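# Move the old blue thermal pad from cold plate to tray

## Task

Remove the used blue thermal pad from the cold plate and place it inside the tray, keeping the cold plate resting on the table the whole time (it must never be raised off it).

## Robot and tools

Robot: two arms, left_arm and right_arm, each ending in a parallel two-finger gripper with a wrist camera. In the scene frame the origin sits at table-top height halfway between the arms' nominal bases; +z is up, +x points out over the table, and left_arm is on the +y side (arm names do not match image sides). Calibrated bases in the scene frame: left_arm at (+0.034, +0.317, +0.013) m, quat_wxyz (+1.000, 0, 0, +0.009); right_arm at (-0.023, -0.238, +0.011) m, quat_wxyz (+1.000, 0, 0, -0.003). Both bases have +z up. Every hand position, quaternion, velocity and target, and each wrist camera pose, is reported in that arm's own base frame; fixed cameras and the table use the scene frame.

Gripper geometry: fingers extend along the gripper's +z axis and close along its y axis. end_effector_position is the point between the finger pads, roughly 1 cm short of the tips. Reported positions and orientations may be off by a few centimetres, more when the arm is stretched far.

Row format (used by every moving tool): 16 plain numbers, always both arms even if one is idle: left_arm x, y, z, qw, qx, qy, qz, opening, then right_arm in the same 8-number order. x, y, z are an absolute target in metres for that gripper's end_effector_position, in that arm's base frame; the quaternion is an absolute target orientation, w first, in the same frame. Opening runs from -1 (closed) to +1 (fully open, 0.093 m). To hold an arm still, resend its last reported position and quaternion together with its present opening every call; to keep an orientation, repeat the same quaternion rather than copying a drifted reading. Sending 0 as opening is a real command, not a skip.

execute_actions(actions, cameras): actions is a list of actions; each action is a list of up to 15 rows, one per 1/30 s step, the last row repeating to fill 15 steps. Each target must lie within 0.6 m of that gripper's current position along each of its own axes, or the action is rejected for both arms; the first action is checked against the latest reported state. An empty list just returns state and images. cameras chooses which images come back: omit, null or ["all"] for all, [] for none.

move(target, speed, blend, opening_speed, blocking, cameras): drives each gripper in a straight line from its Hand target to the given row (one row, or a list of up to 15 rows; no 0.6 m limit). speed is the top path speed in m/s, 0.002 to 2.9, default 0.25 (turning capped at twice that in rad/s), one value or one per target. blend in metres rounds corners between listed targets; default 0 stops at each. opening_speed (0.2 or more, per second on the -1..+1 scale) ramps the fingers. A changed opening on a later target is applied only after arriving and settling. Paths do not avoid obstacles or the other arm; the gripper lags and can overshoot, worst when the arm is nearly straight. Moves cap at 10 s. Keep paths away from an arm's own base, which can flip its shoulder posture. blocking=false returns after about 0.5 s while the motion continues; a new move takes over from the running one. The result adds a move: line: done (within 10 mm and 2 degrees), off_target, moving, held or fault, plus limits such as paced (pose clipped) or held (steps withheld by a check).

wait(seconds 0 to 10): lets the simulation run on the last commands. stop(): brakes a running move. zoom_image(camera, region [x0, y0, x1, y1] in pixels, at most 504 by 504) enlarges part of the newest image from cam_head_left, cam_head_right, cam_high, cam_low, cam_left_wrist or cam_right_wrist (all 896x504). read_manual gives only URDF licence text. finished_scene(scene) ends the current scene irreversibly, with scene set to its number; the goal must hold with the robot released.

Reading results: Hand target is where each arm is actually being driven, often short of the commanded pose, so send the remainder next. The controller limits each step's orientation to within 40 degrees of the measured one. Friction and gravity can leave the gripper low, short or tilted; small moves may go nowhere or sideways, so check position and orientation after each move. grip_measured is the finger motor on the -1..+1 scale; pads meet near -0.94 and each millimetre of object width adds about 0.0208, with a fixed upward bias of up to 0.02. A reading below -0.94 after closing does not prove a thin object is held; confirm with cameras. For a firm grip on a rigid object command about 0.24 below its width reading; soft or thin items may need lower. Keep sending the closing value while holding; release with a value well above the width reading. Joint velocities say within noise when the arm is still. Joint torques include the arm's weight; joints 1 to 3 wrap at ±28 N m.

Avoid: dropping the pad or releasing it while moving, hitting or pressing hard, knocking anything off the table, lifting the cold plate, and any contact between the two arms or one gripper closing on the other's fingers (can end the scene). The clearance check does not guard gripper-to-gripper contact. Long stretched holds or pushing at unreachable poses heat motors: MOTOR HOT appears at 75 °C, at 90 °C the arm folds and idles, at 100 °C it goes limp. Loose objects may occasionally be nudged by outside forces.

Each tool is called after ">>>" as name([rows], argument=value, ...), one row to a line, values as JSON.

## Session

>>> execute_actions(actions=[])

Scene clock: 0.00 s.
left_arm: end_effector_position=(+0.3781, -0.0344, +0.1069) grip_measured=+1.000 end_effector_quat_wxyz=(+0.621, +0.059, +0.781, -0.032) | right_arm: end_effector_position=(+0.3691, +0.0153, +0.1163) grip_measured=+1.000 end_effector_quat_wxyz=(+0.659, -0.012, +0.752, +0.008)
Joint positions: left_arm=[-0.063 1.542 0.279 1.033 0.063 0.038 0.093] | right_arm=[0.052 1.586 0.205 1.25 0.023 -0.001 0.093]
Joint velocities: within noise
Joint torques (N m): no reading
Heat: left arm: 53 °C; right arm: 45 °C.
Hand target: left_arm +0.3815, -0.0346, +0.1163; +0.632, +0.059, +0.772, -0.032 | right_arm +0.3696, +0.0153, +0.1161; +0.658, -0.012, +0.753, +0.008
Tool commands: left_gripper/opening=+1.0 right_gripper/opening=+1.0

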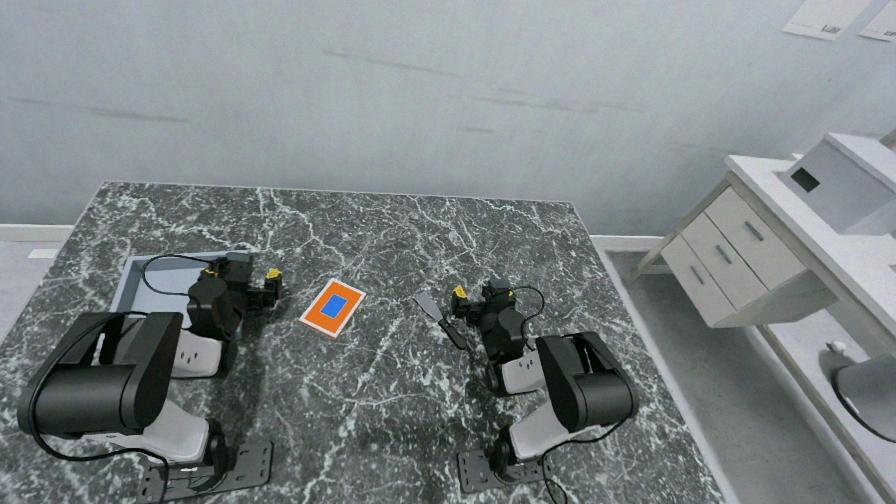

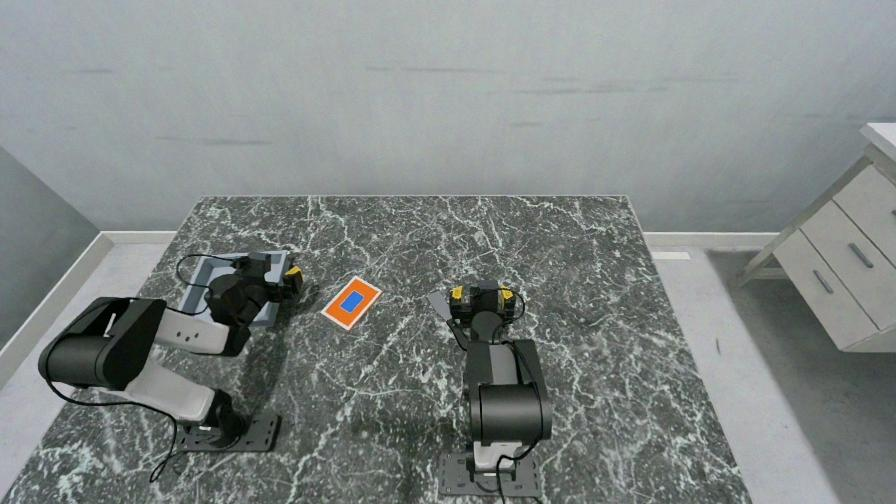

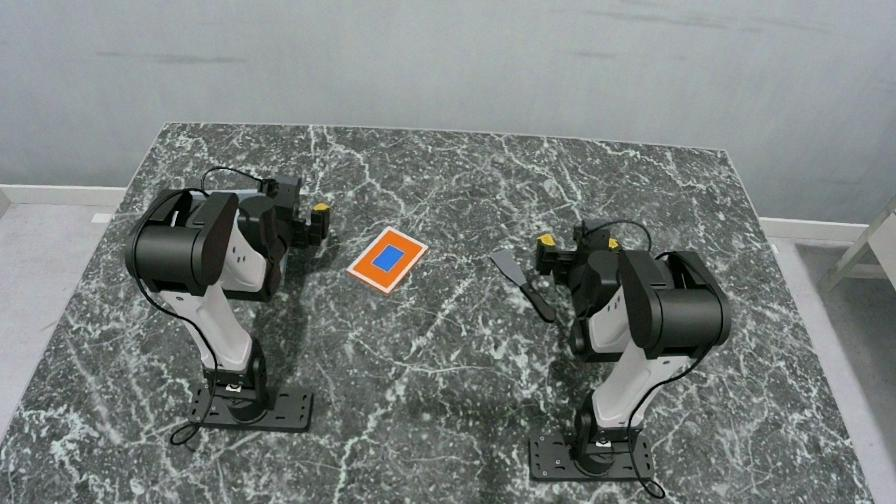

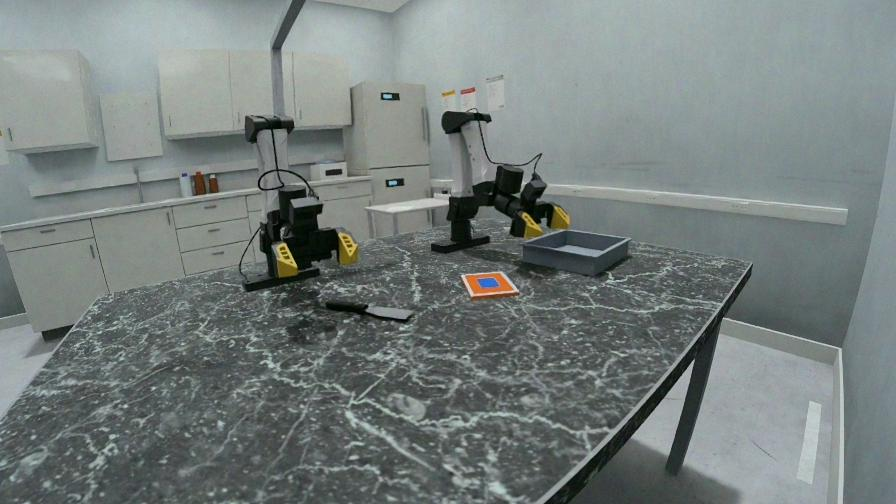

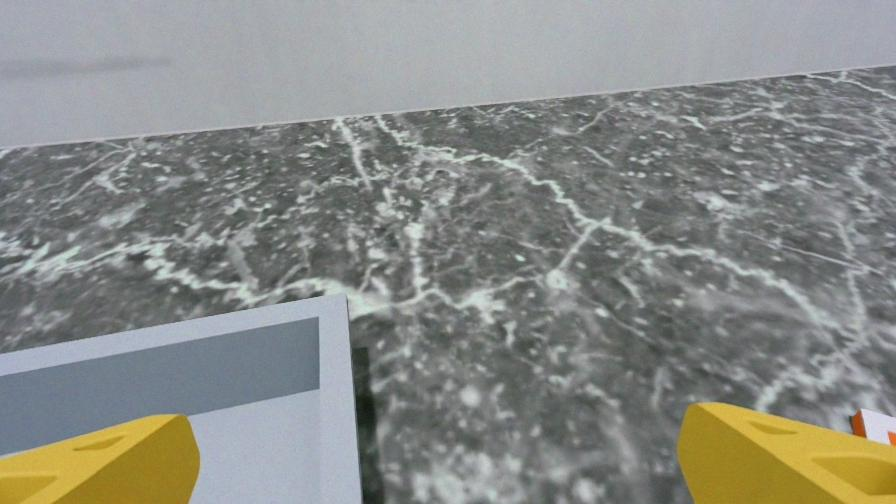

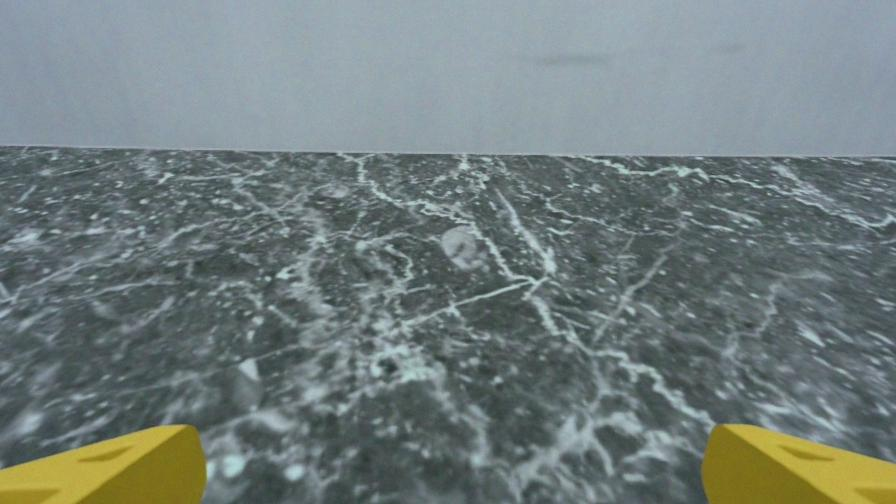

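>>> zoom_image(camera="cam_high", region=[330, 200, 570, 335])

>>> zoom_image(camera="cam_low", region=[320, 220, 640, 340])

Scaled by 2.100 from the camera's 896x504 image, which has a finer 1280x720 frame.

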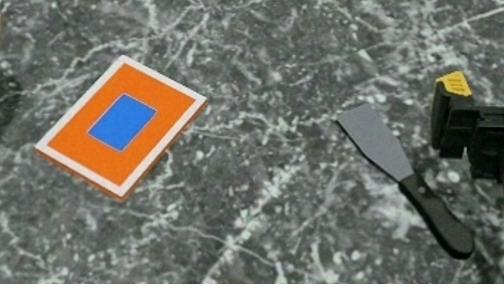

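Scaled by 1.575 from the camera's 896x504 image, which has a finer 1280x720 frame.

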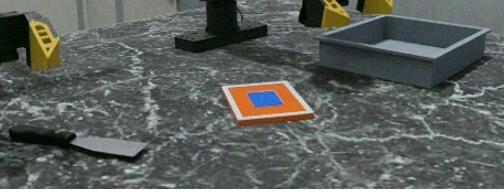

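>>> move(target=[0.27,-0.21,0.24,0.18,0,0.984,0,1,0.3691,0.0153,0.1163,0.659,-0.012,0.752,0.008,1])

Scene clock: 23.27 s.
left_arm: end_effector_position=(+0.2681, -0.2031, +0.2339) grip_measured=+1.000 end_effector_quat_wxyz=(+0.177, +0.004, +0.984, +0.013) | right_arm: end_effector_position=(+0.3691, +0.0153, +0.1165) grip_measured=+1.000 end_effector_quat_wxyz=(+0.659, -0.012, +0.752, +0.008)
Joint positions: left_arm=[-0.78 1.646 1.757 -1.439 -0.265 -0.74 0.093] | right_arm=[0.052 1.586 0.205 1.25 0.023 -0.001 0.093]
Joint velocities: within noise
Joint torques (N m): left_arm=[-0.39 -4.56 10.19 0.6 -0.08 -0.06] | right_arm=[0.21 -4.63 3.82 2.42 0.13 0.03]
Heat: left arm: 54 °C; right arm: 47 °C.
Hand target: left_arm +0.2699, -0.2099, +0.2400; +0.180, +0.000, +0.984, +0.000 | right_arm +0.3691, +0.0153, +0.1162; +0.659, -0.012, +0.752, +0.008
Off the commanded pose: left_arm 0.009 m, 2 deg | right_arm 0.000 m, 0 deg.
move: done

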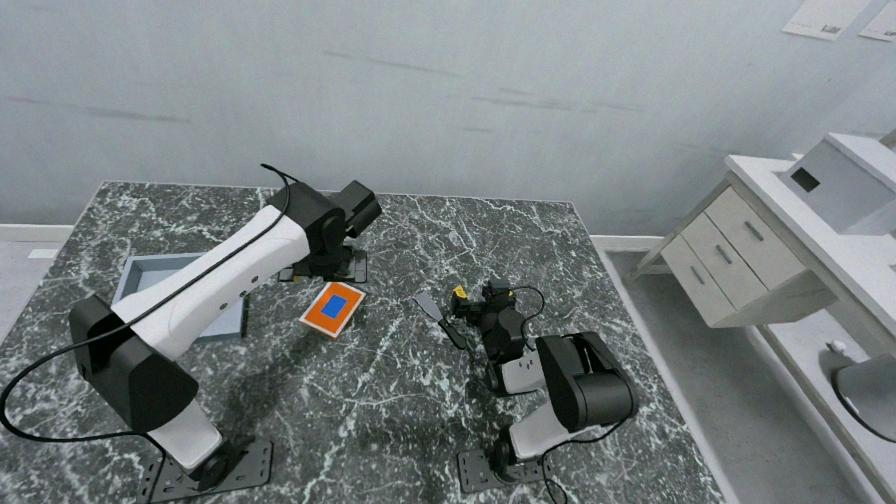

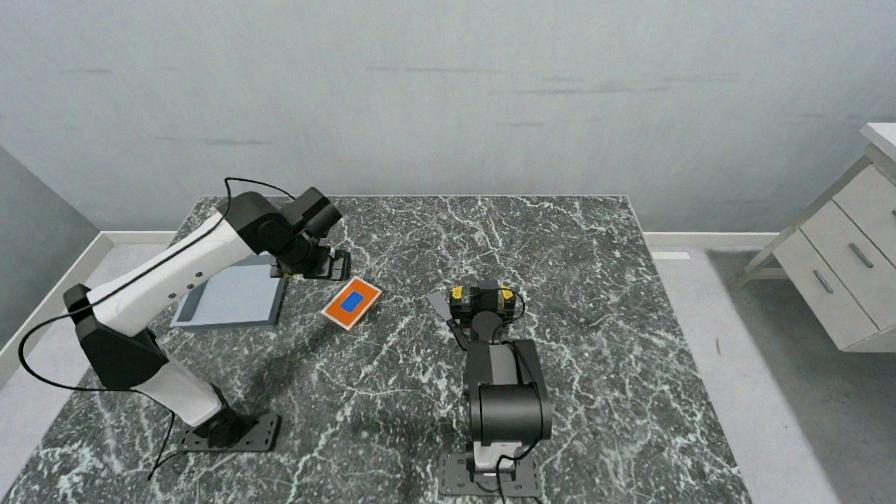

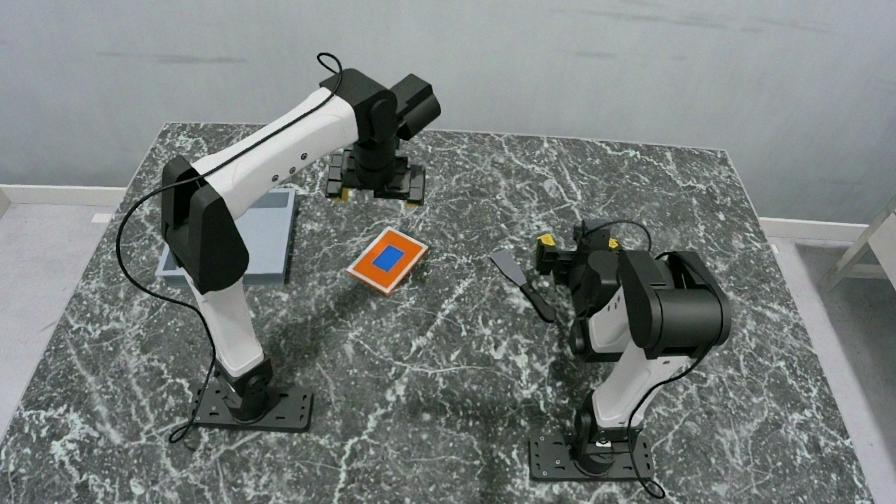

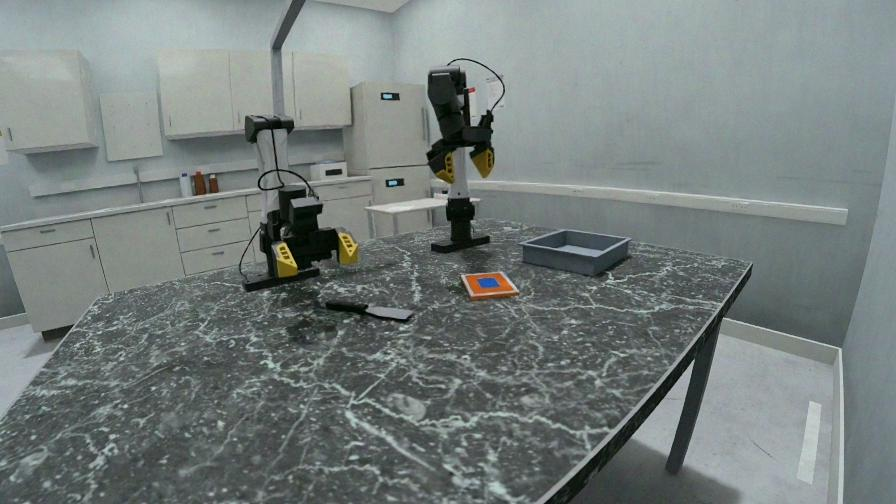

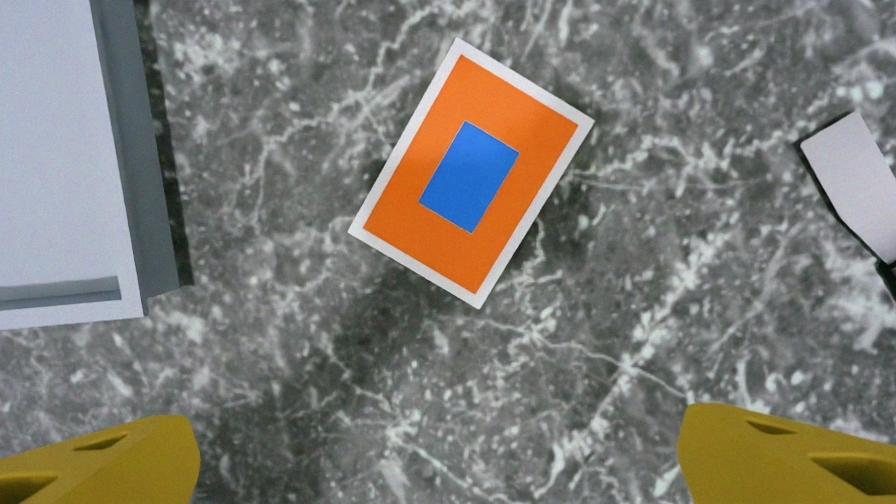

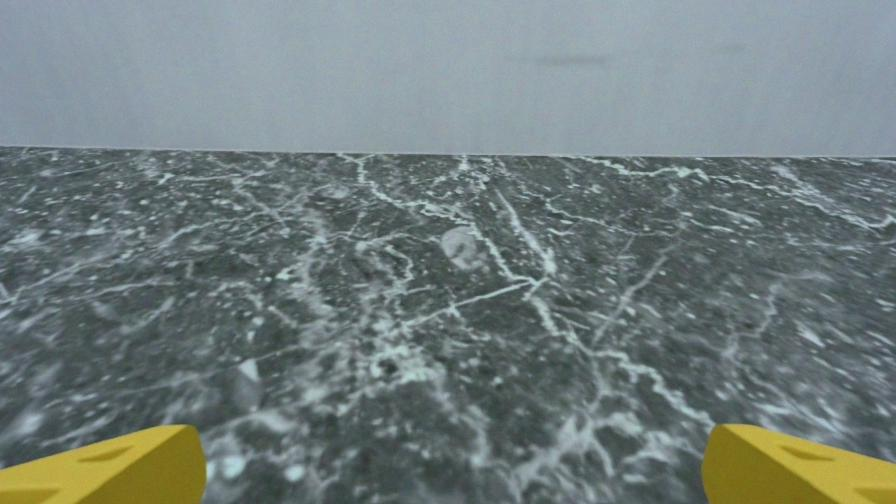

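>>> zoom_image(camera="cam_low", region=[450, 260, 530, 305])

>>> zoom_image(camera="cam_left_wrist", region=[330, 20, 610, 320])

>>> zoom_image(camera="cam_low", region=[310, 285, 430, 335])

Scaled by 6.300 from the camera's 896x504 image, which has a finer 1280x720 frame.

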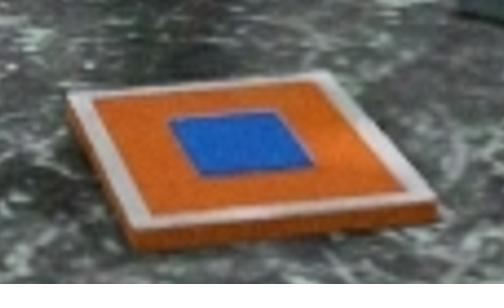

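Scaled by 1.680 from the camera's 896x504 image, which has a finer 1280x720 frame.

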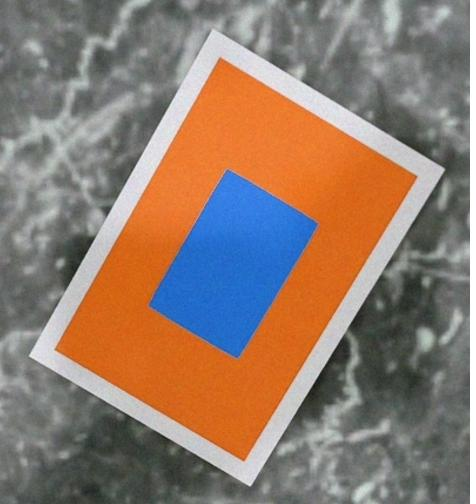

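Scaled by 4.200 from the camera's 896x504 image, which has a finer 1280x720 frame.

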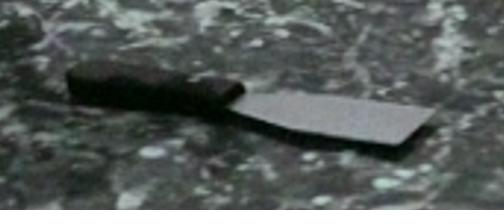

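>>> move(target=[0.335,-0.217,0.11,0,0.264,0.965,0,1,0.3691,0.0153,0.1163,0.659,-0.012,0.752,0.008,1], cameras=["cam_left_wrist","cam_high","cam_low"])

Scene clock: 60.80 s.
left_arm: end_effector_position=(+0.3291, -0.2133, +0.1057) grip_measured=+1.000 end_effector_quat_wxyz=(-0.005, +0.262, +0.965, +0.009) | right_arm: end_effector_position=(+0.3692, +0.0153, +0.1167) grip_measured=+1.000 end_effector_quat_wxyz=(+0.660, -0.012, +0.751, +0.008)
Joint positions: left_arm=[-0.581 2.059 1.824 -1.352 -0.015 -0.052 0.093] | right_arm=[0.052 1.586 0.205 1.251 0.023 -0.001 0.093]
Joint velocities: within noise
Joint torques (N m): left_arm=[0.91 -7.57 10.26 0.11 0.18 0.2] | right_arm=[0.23 -4.63 3.81 2.41 0.13 0.04]
Heat: left arm: 54 °C; right arm: 49 °C.
Hand target: left_arm +0.3349, -0.2169, +0.1099; +0.000, +0.264, +0.965, +0.000 | right_arm +0.3691, +0.0153, +0.1162; +0.659, -0.012, +0.752, +0.008
Off the commanded pose: left_arm 0.008 m, 1 deg | right_arm 0.000 m, 0 deg.
move: done
Images, in order (width x height): cam_high 896x504, cam_low 896x504, cam_left_wrist 896x504.

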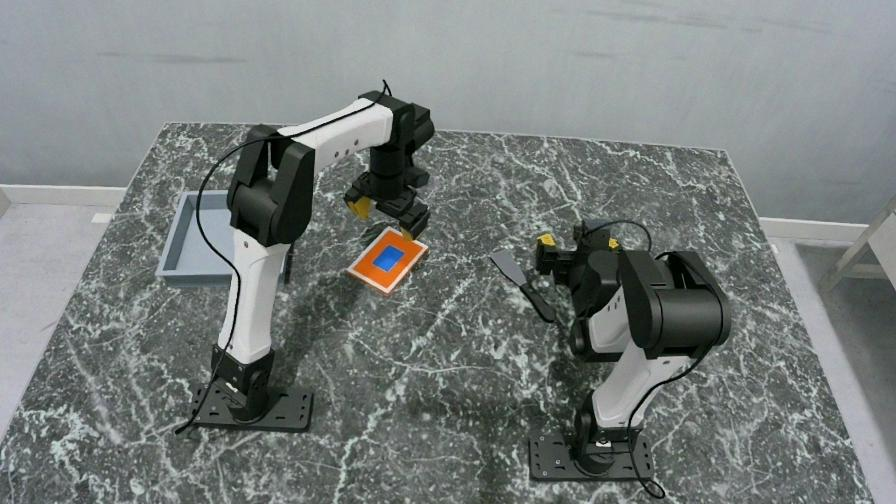

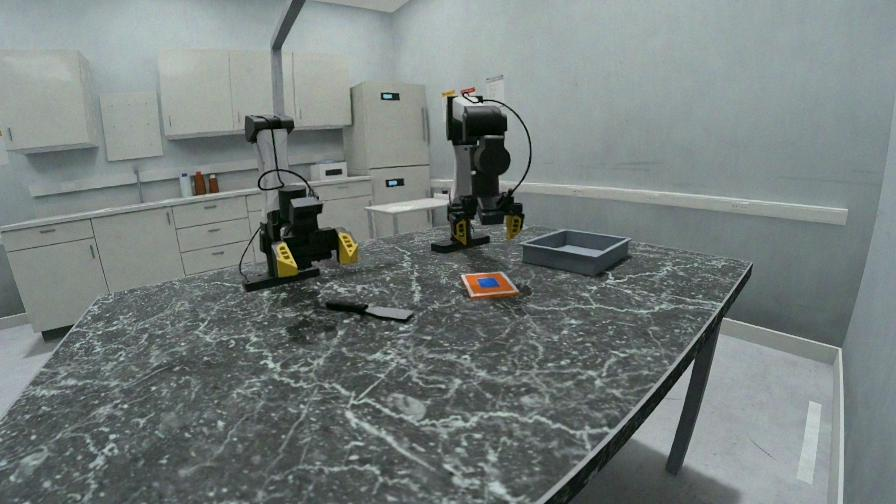

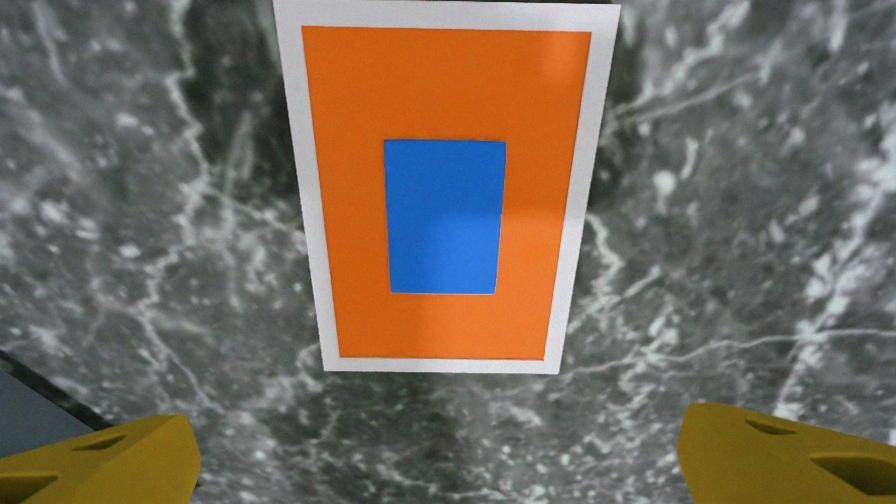

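>>> move(target=[0.341,-0.221,0.045,0,0.264,0.965,0,1,0.3691,0.0153,0.1163,0.659,-0.012,0.752,0.008,1], cameras=["cam_left_wrist","cam_high","cam_low"], speed=0.1)

>>> zoom_image(camera="cam_low", region=[430, 200, 560, 310])

Scene clock: 75.87 s.
left_arm: end_effector_position=(+0.3412, -0.2213, +0.0515) grip_measured=+1.000 end_effector_quat_wxyz=(+0.006, +0.262, +0.965, +0.005) | right_arm: end_effector_position=(+0.3692, +0.0153, +0.1167) grip_measured=+1.000 end_effector_quat_wxyz=(+0.660, -0.012, +0.751, +0.008)
Joint positions: left_arm=[-0.581 2.115 1.693 -1.141 -0.014 -0.051 0.093] | right_arm=[0.052 1.586 0.205 1.251 0.023 -0.001 0.093]
Joint velocities: within noise
Joint torques (N m): left_arm=[0.84 -8.06 5.78 0.37 0.13 0.12] | right_arm=[0.23 -4.63 3.82 2.41 0.13 0.03]
Heat: left arm: 57 °C; right arm: 49 °C.
Hand target: left_arm +0.3409, -0.2209, +0.0451; +0.000, +0.264, +0.965, +0.000 | right_arm +0.3691, +0.0153, +0.1162; +0.659, -0.012, +0.752, +0.008
Off the commanded pose: left_arm 0.007 m, 1 deg | right_arm 0.000 m, 0 deg.
move: done
Images, in order (width x height): cam_high 896x504, cam_low 896x504, cam_left_wrist 896x504.

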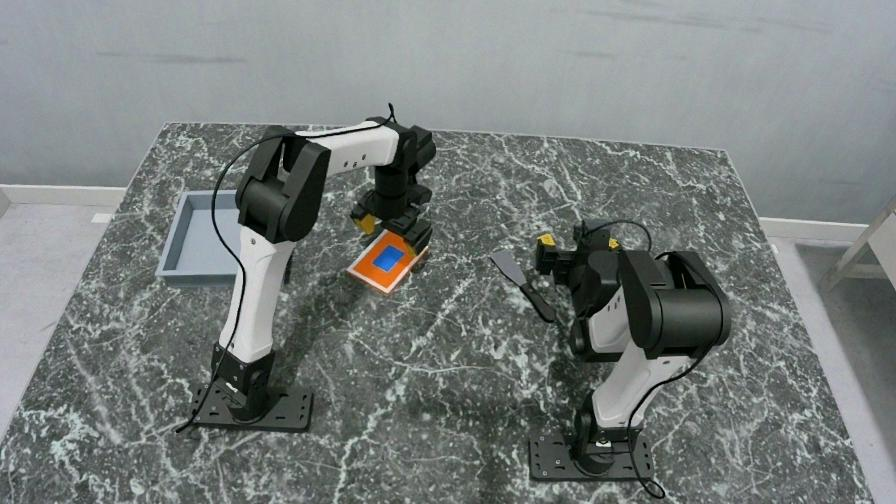

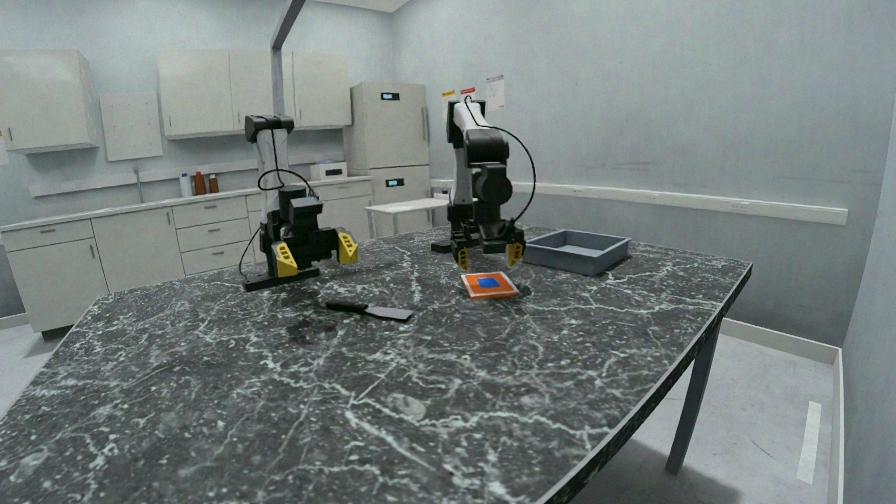

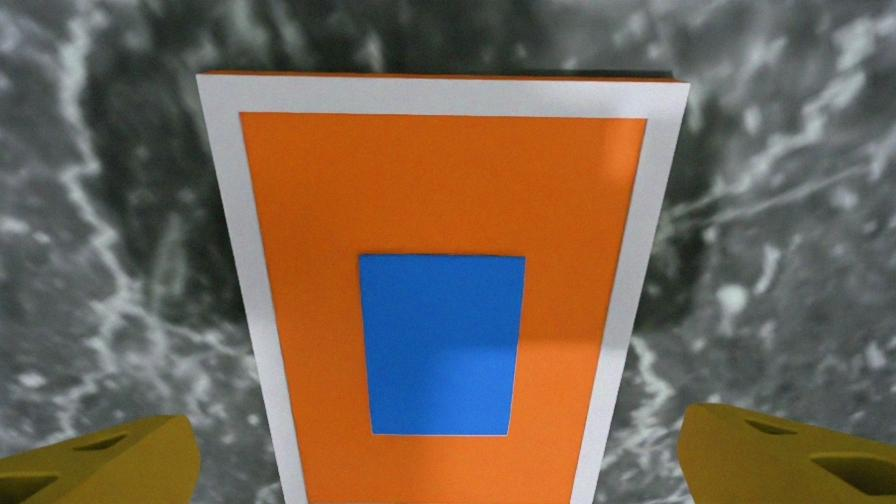

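Scaled by 3.877 from the camera's 896x504 image, which has a finer 1280x720 frame.

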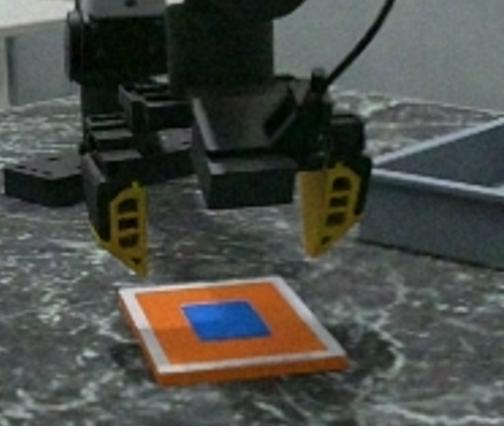

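>>> move(target=[0.3245,-0.2115,0.028,0,0.264,0.965,0,1,0.3691,0.0153,0.1163,0.659,-0.012,0.752,0.008,1], cameras=["cam_left_wrist","cam_high","cam_low"], speed=0.1)

>>> zoom_image(camera="cam_low", region=[430, 200, 560, 310])

>>> zoom_image(camera="cam_high", region=[330, 200, 450, 300])

Scene clock: 87.27 s.
left_arm: end_effector_position=(+0.3215, -0.2087, +0.0158) grip_measured=+1.000 end_effector_quat_wxyz=(-0.021, +0.262, +0.965, +0.013) | right_arm: end_effector_position=(+0.3692, +0.0153, +0.1167) grip_measured=+1.000 end_effector_quat_wxyz=(+0.660, -0.012, +0.751, +0.008)
Joint positions: left_arm=[-0.581 2.113 1.543 -1.048 -0.012 -0.05 0.093] | right_arm=[0.052 1.586 0.205 1.251 0.023 -0.001 0.093]
Joint velocities: within noise
Joint torques (N m): left_arm=[0.43 -12.12 5.39 0.32 0.1 0.09] | right_arm=[0.21 -4.63 3.81 2.42 0.13 0.03]
Heat: left arm: 58 °C; right arm: 49 °C.
Hand target: left_arm +0.3244, -0.2114, +0.0279; +0.000, +0.264, +0.965, +0.000 | right_arm +0.3691, +0.0153, +0.1162; +0.659, -0.012, +0.752, +0.008
Off the commanded pose: left_arm 0.013 m, 3 deg | right_arm 0.000 m, 0 deg.
move: off_target (left_arm)
Images, in order (width x height): cam_high 896x504, cam_low 896x504, cam_left_wrist 896x504.

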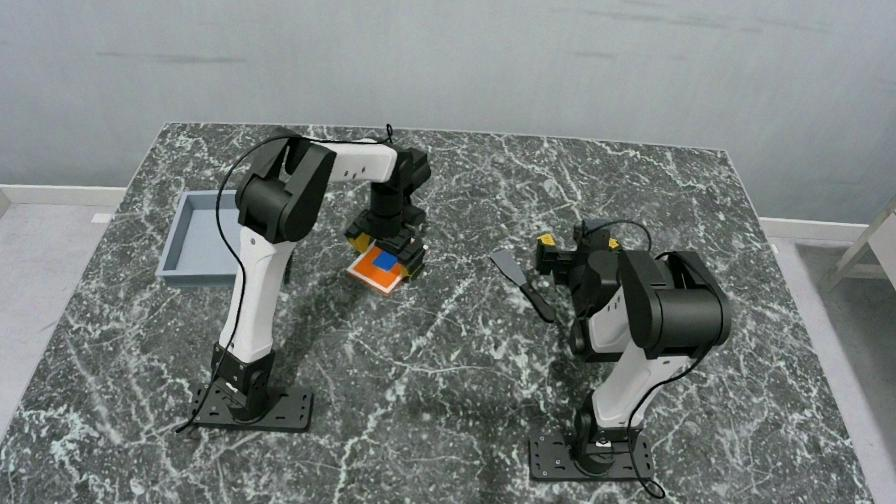

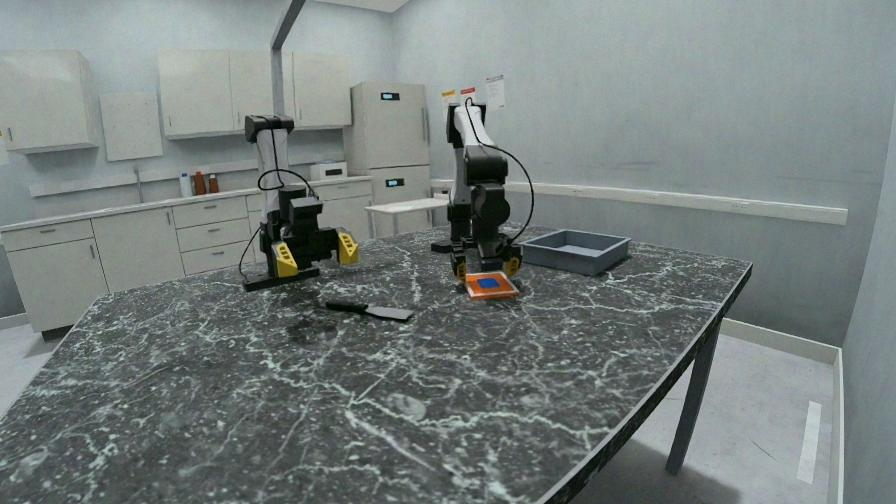

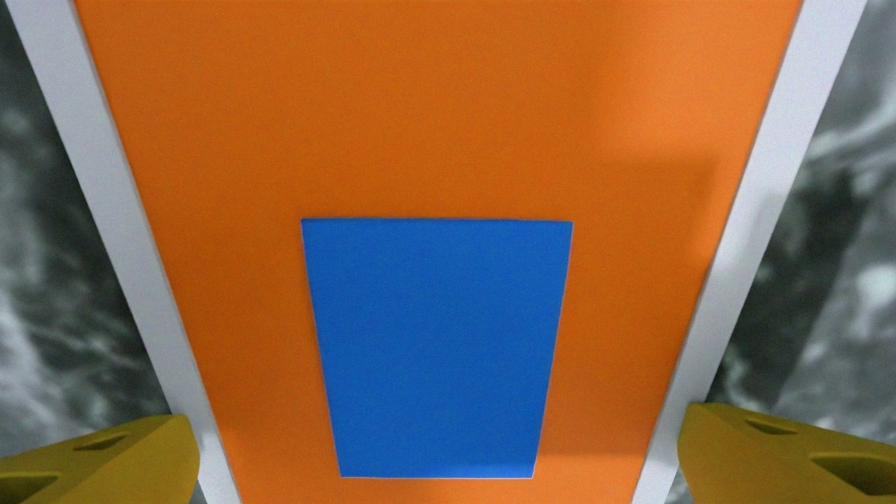

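Scaled by 3.877 from the camera's 896x504 image, which has a finer 1280x720 frame.

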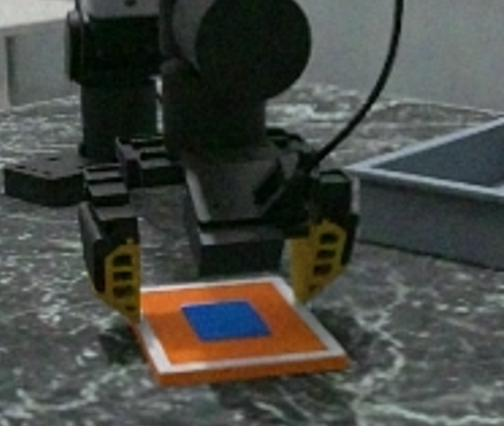

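Scaled by 4.200 from the camera's 896x504 image, which has a finer 1280x720 frame.

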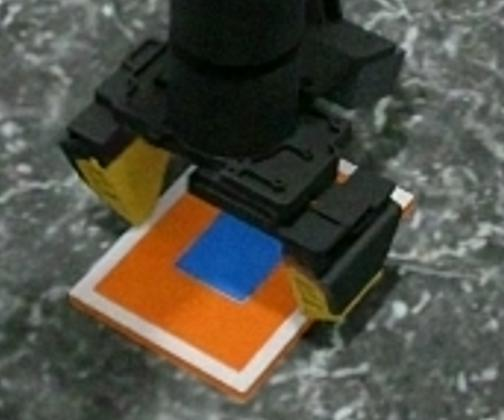

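>>> move(target=[0.3325,-0.2155,0.022,0,0.264,0.965,0,1,0.3691,0.0153,0.1163,0.659,-0.012,0.752,0.008,1], cameras=["cam_left_wrist"], speed=0.03)

>>> wait(seconds=0)

>>> zoom_image(camera="cam_low", region=[430, 200, 560, 310])

Scene clock: 99.37 s.
left_arm: end_effector_position=(+0.3218, -0.2089, +0.0158) grip_measured=+1.000 end_effector_quat_wxyz=(-0.020, +0.263, +0.965, +0.013) | right_arm: end_effector_position=(+0.3692, +0.0153, +0.1167) grip_measured=+1.000 end_effector_quat_wxyz=(+0.660, -0.012, +0.751, +0.008)
Joint positions: left_arm=[-0.581 2.113 1.543 -1.046 -0.012 -0.049 0.093] | right_arm=[0.052 1.586 0.205 1.251 0.023 -0.001 0.093]
Joint velocities: within noise
Joint torques (N m): left_arm=[0.88 -9.28 8.47 0.36 0.1 0.11] | right_arm=[0.21 -4.63 3.82 2.42 0.13 0.03]
Heat: left arm: 62 °C; right arm: 49 °C.
Hand target: left_arm +0.3323, -0.2153, +0.0223; +0.000, +0.264, +0.965, +0.000 | right_arm +0.3691, +0.0153, +0.1162; +0.659, -0.012, +0.752, +0.008
Off the commanded pose: left_arm 0.014 m, 3 deg | right_arm 0.000 m, 0 deg.
move: off_target (left_arm)
Images, in order (width x height): cam_left_wrist 896x504.

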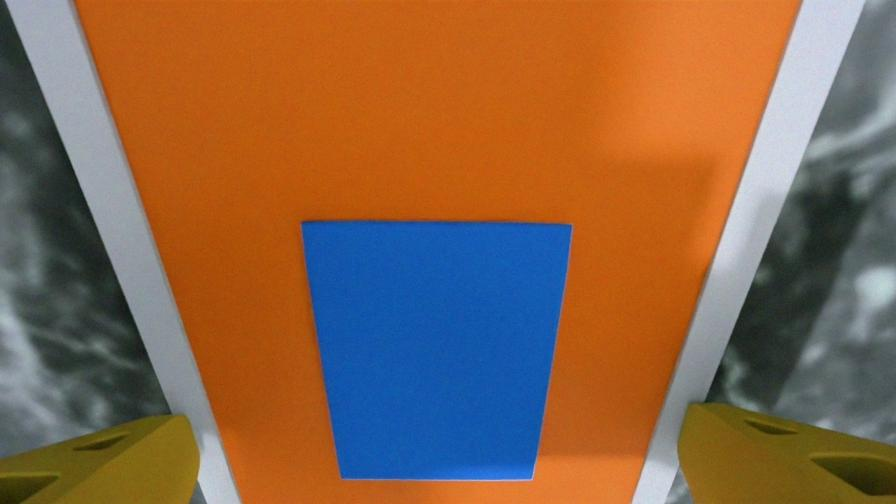

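Scene clock: 99.37 s.
left_arm: end_effector_position=(+0.3218, -0.2089, +0.0158) grip_measured=+1.000 end_effector_quat_wxyz=(-0.020, +0.263, +0.965, +0.013) | right_arm: end_effector_position=(+0.3692, +0.0153, +0.1167) grip_measured=+1.000 end_effector_quat_wxyz=(+0.660, -0.012, +0.751, +0.008)
Joint positions: left_arm=[-0.581 2.113 1.543 -1.046 -0.012 -0.049 0.093] | right_arm=[0.052 1.586 0.205 1.251 0.023 -0.001 0.093]
Joint velocities: within noise
Joint torques (N m): left_arm=[0.88 -9.28 8.47 0.36 0.1 0.11] | right_arm=[0.21 -4.63 3.82 2.42 0.13 0.03]
Heat: left arm: 62 °C; right arm: 49 °C.
Hand target: left_arm +0.3323, -0.2153, +0.0223; +0.000, +0.264, +0.965, +0.000 | right_arm +0.3691, +0.0153, +0.1162; +0.659, -0.012, +0.752, +0.008
Tool commands: left_gripper/opening=+1.0 right_gripper/opening=+1.0
Off the commanded pose: left_arm 0.014 m, 3 deg | right_arm 0.000 m, 0 deg.

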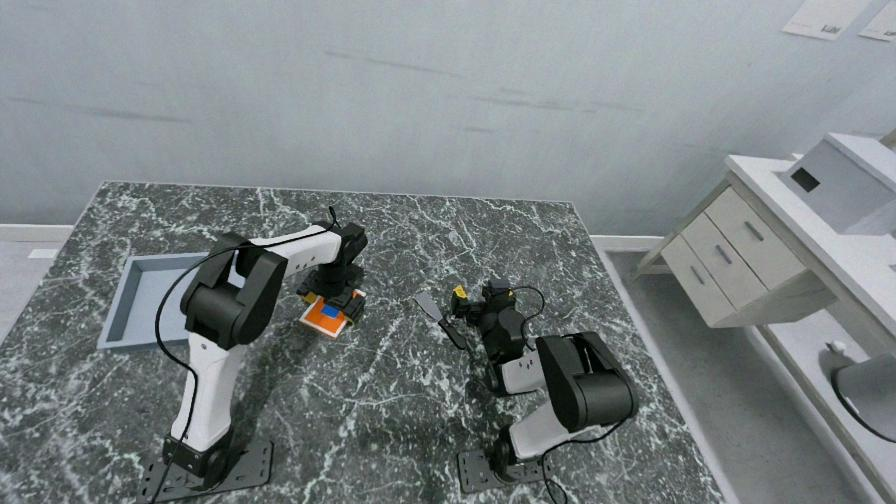

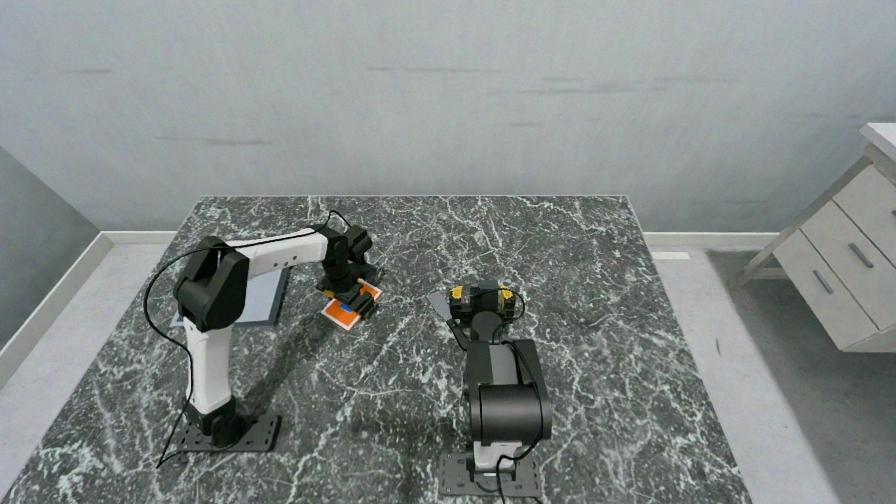

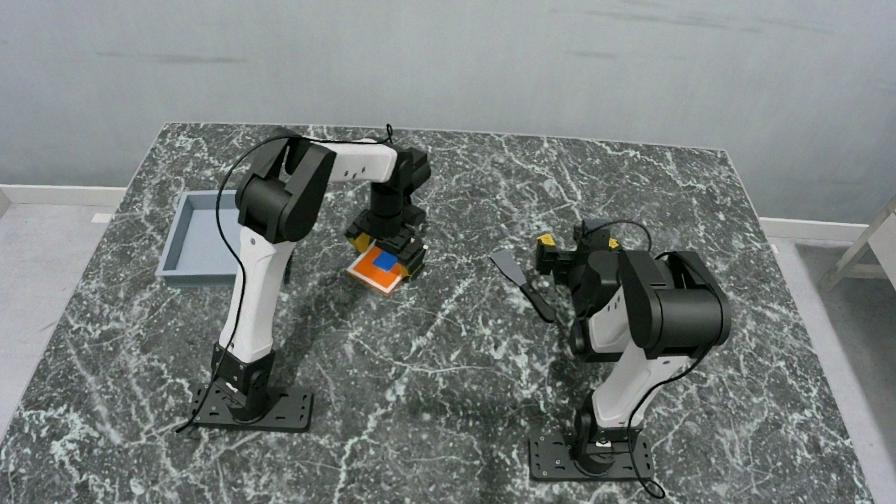

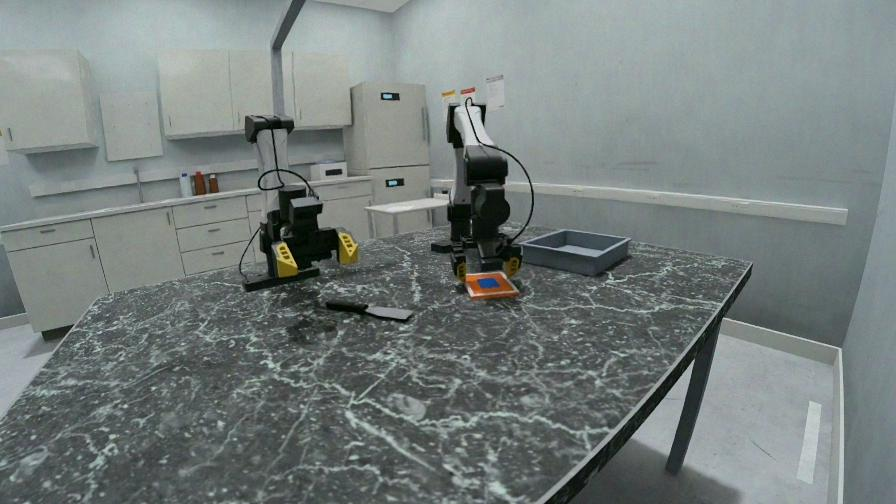

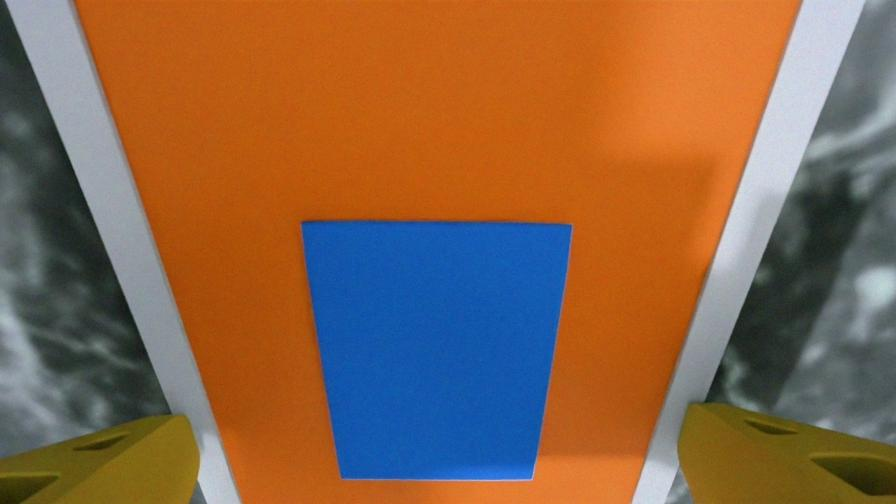

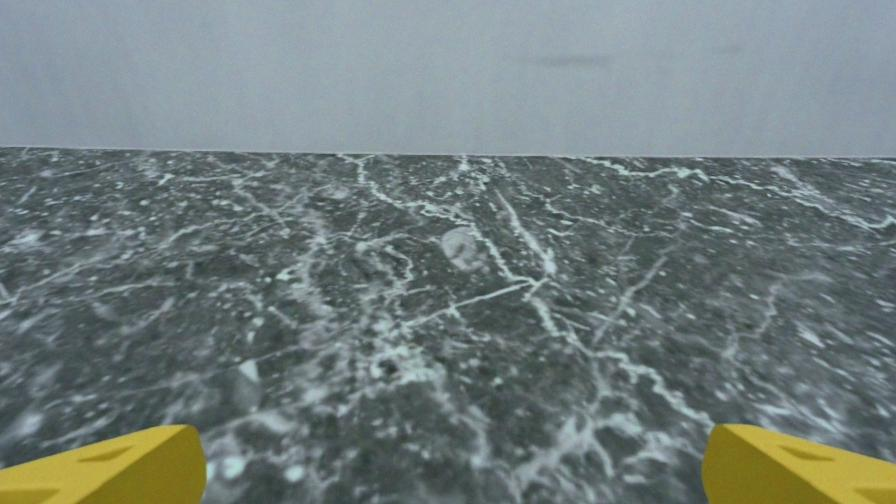

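Scaled by 3.877 from the camera's 896x504 image, which has a finer 1280x720 frame.

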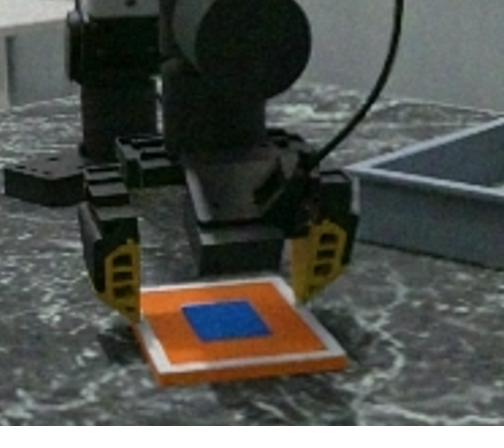

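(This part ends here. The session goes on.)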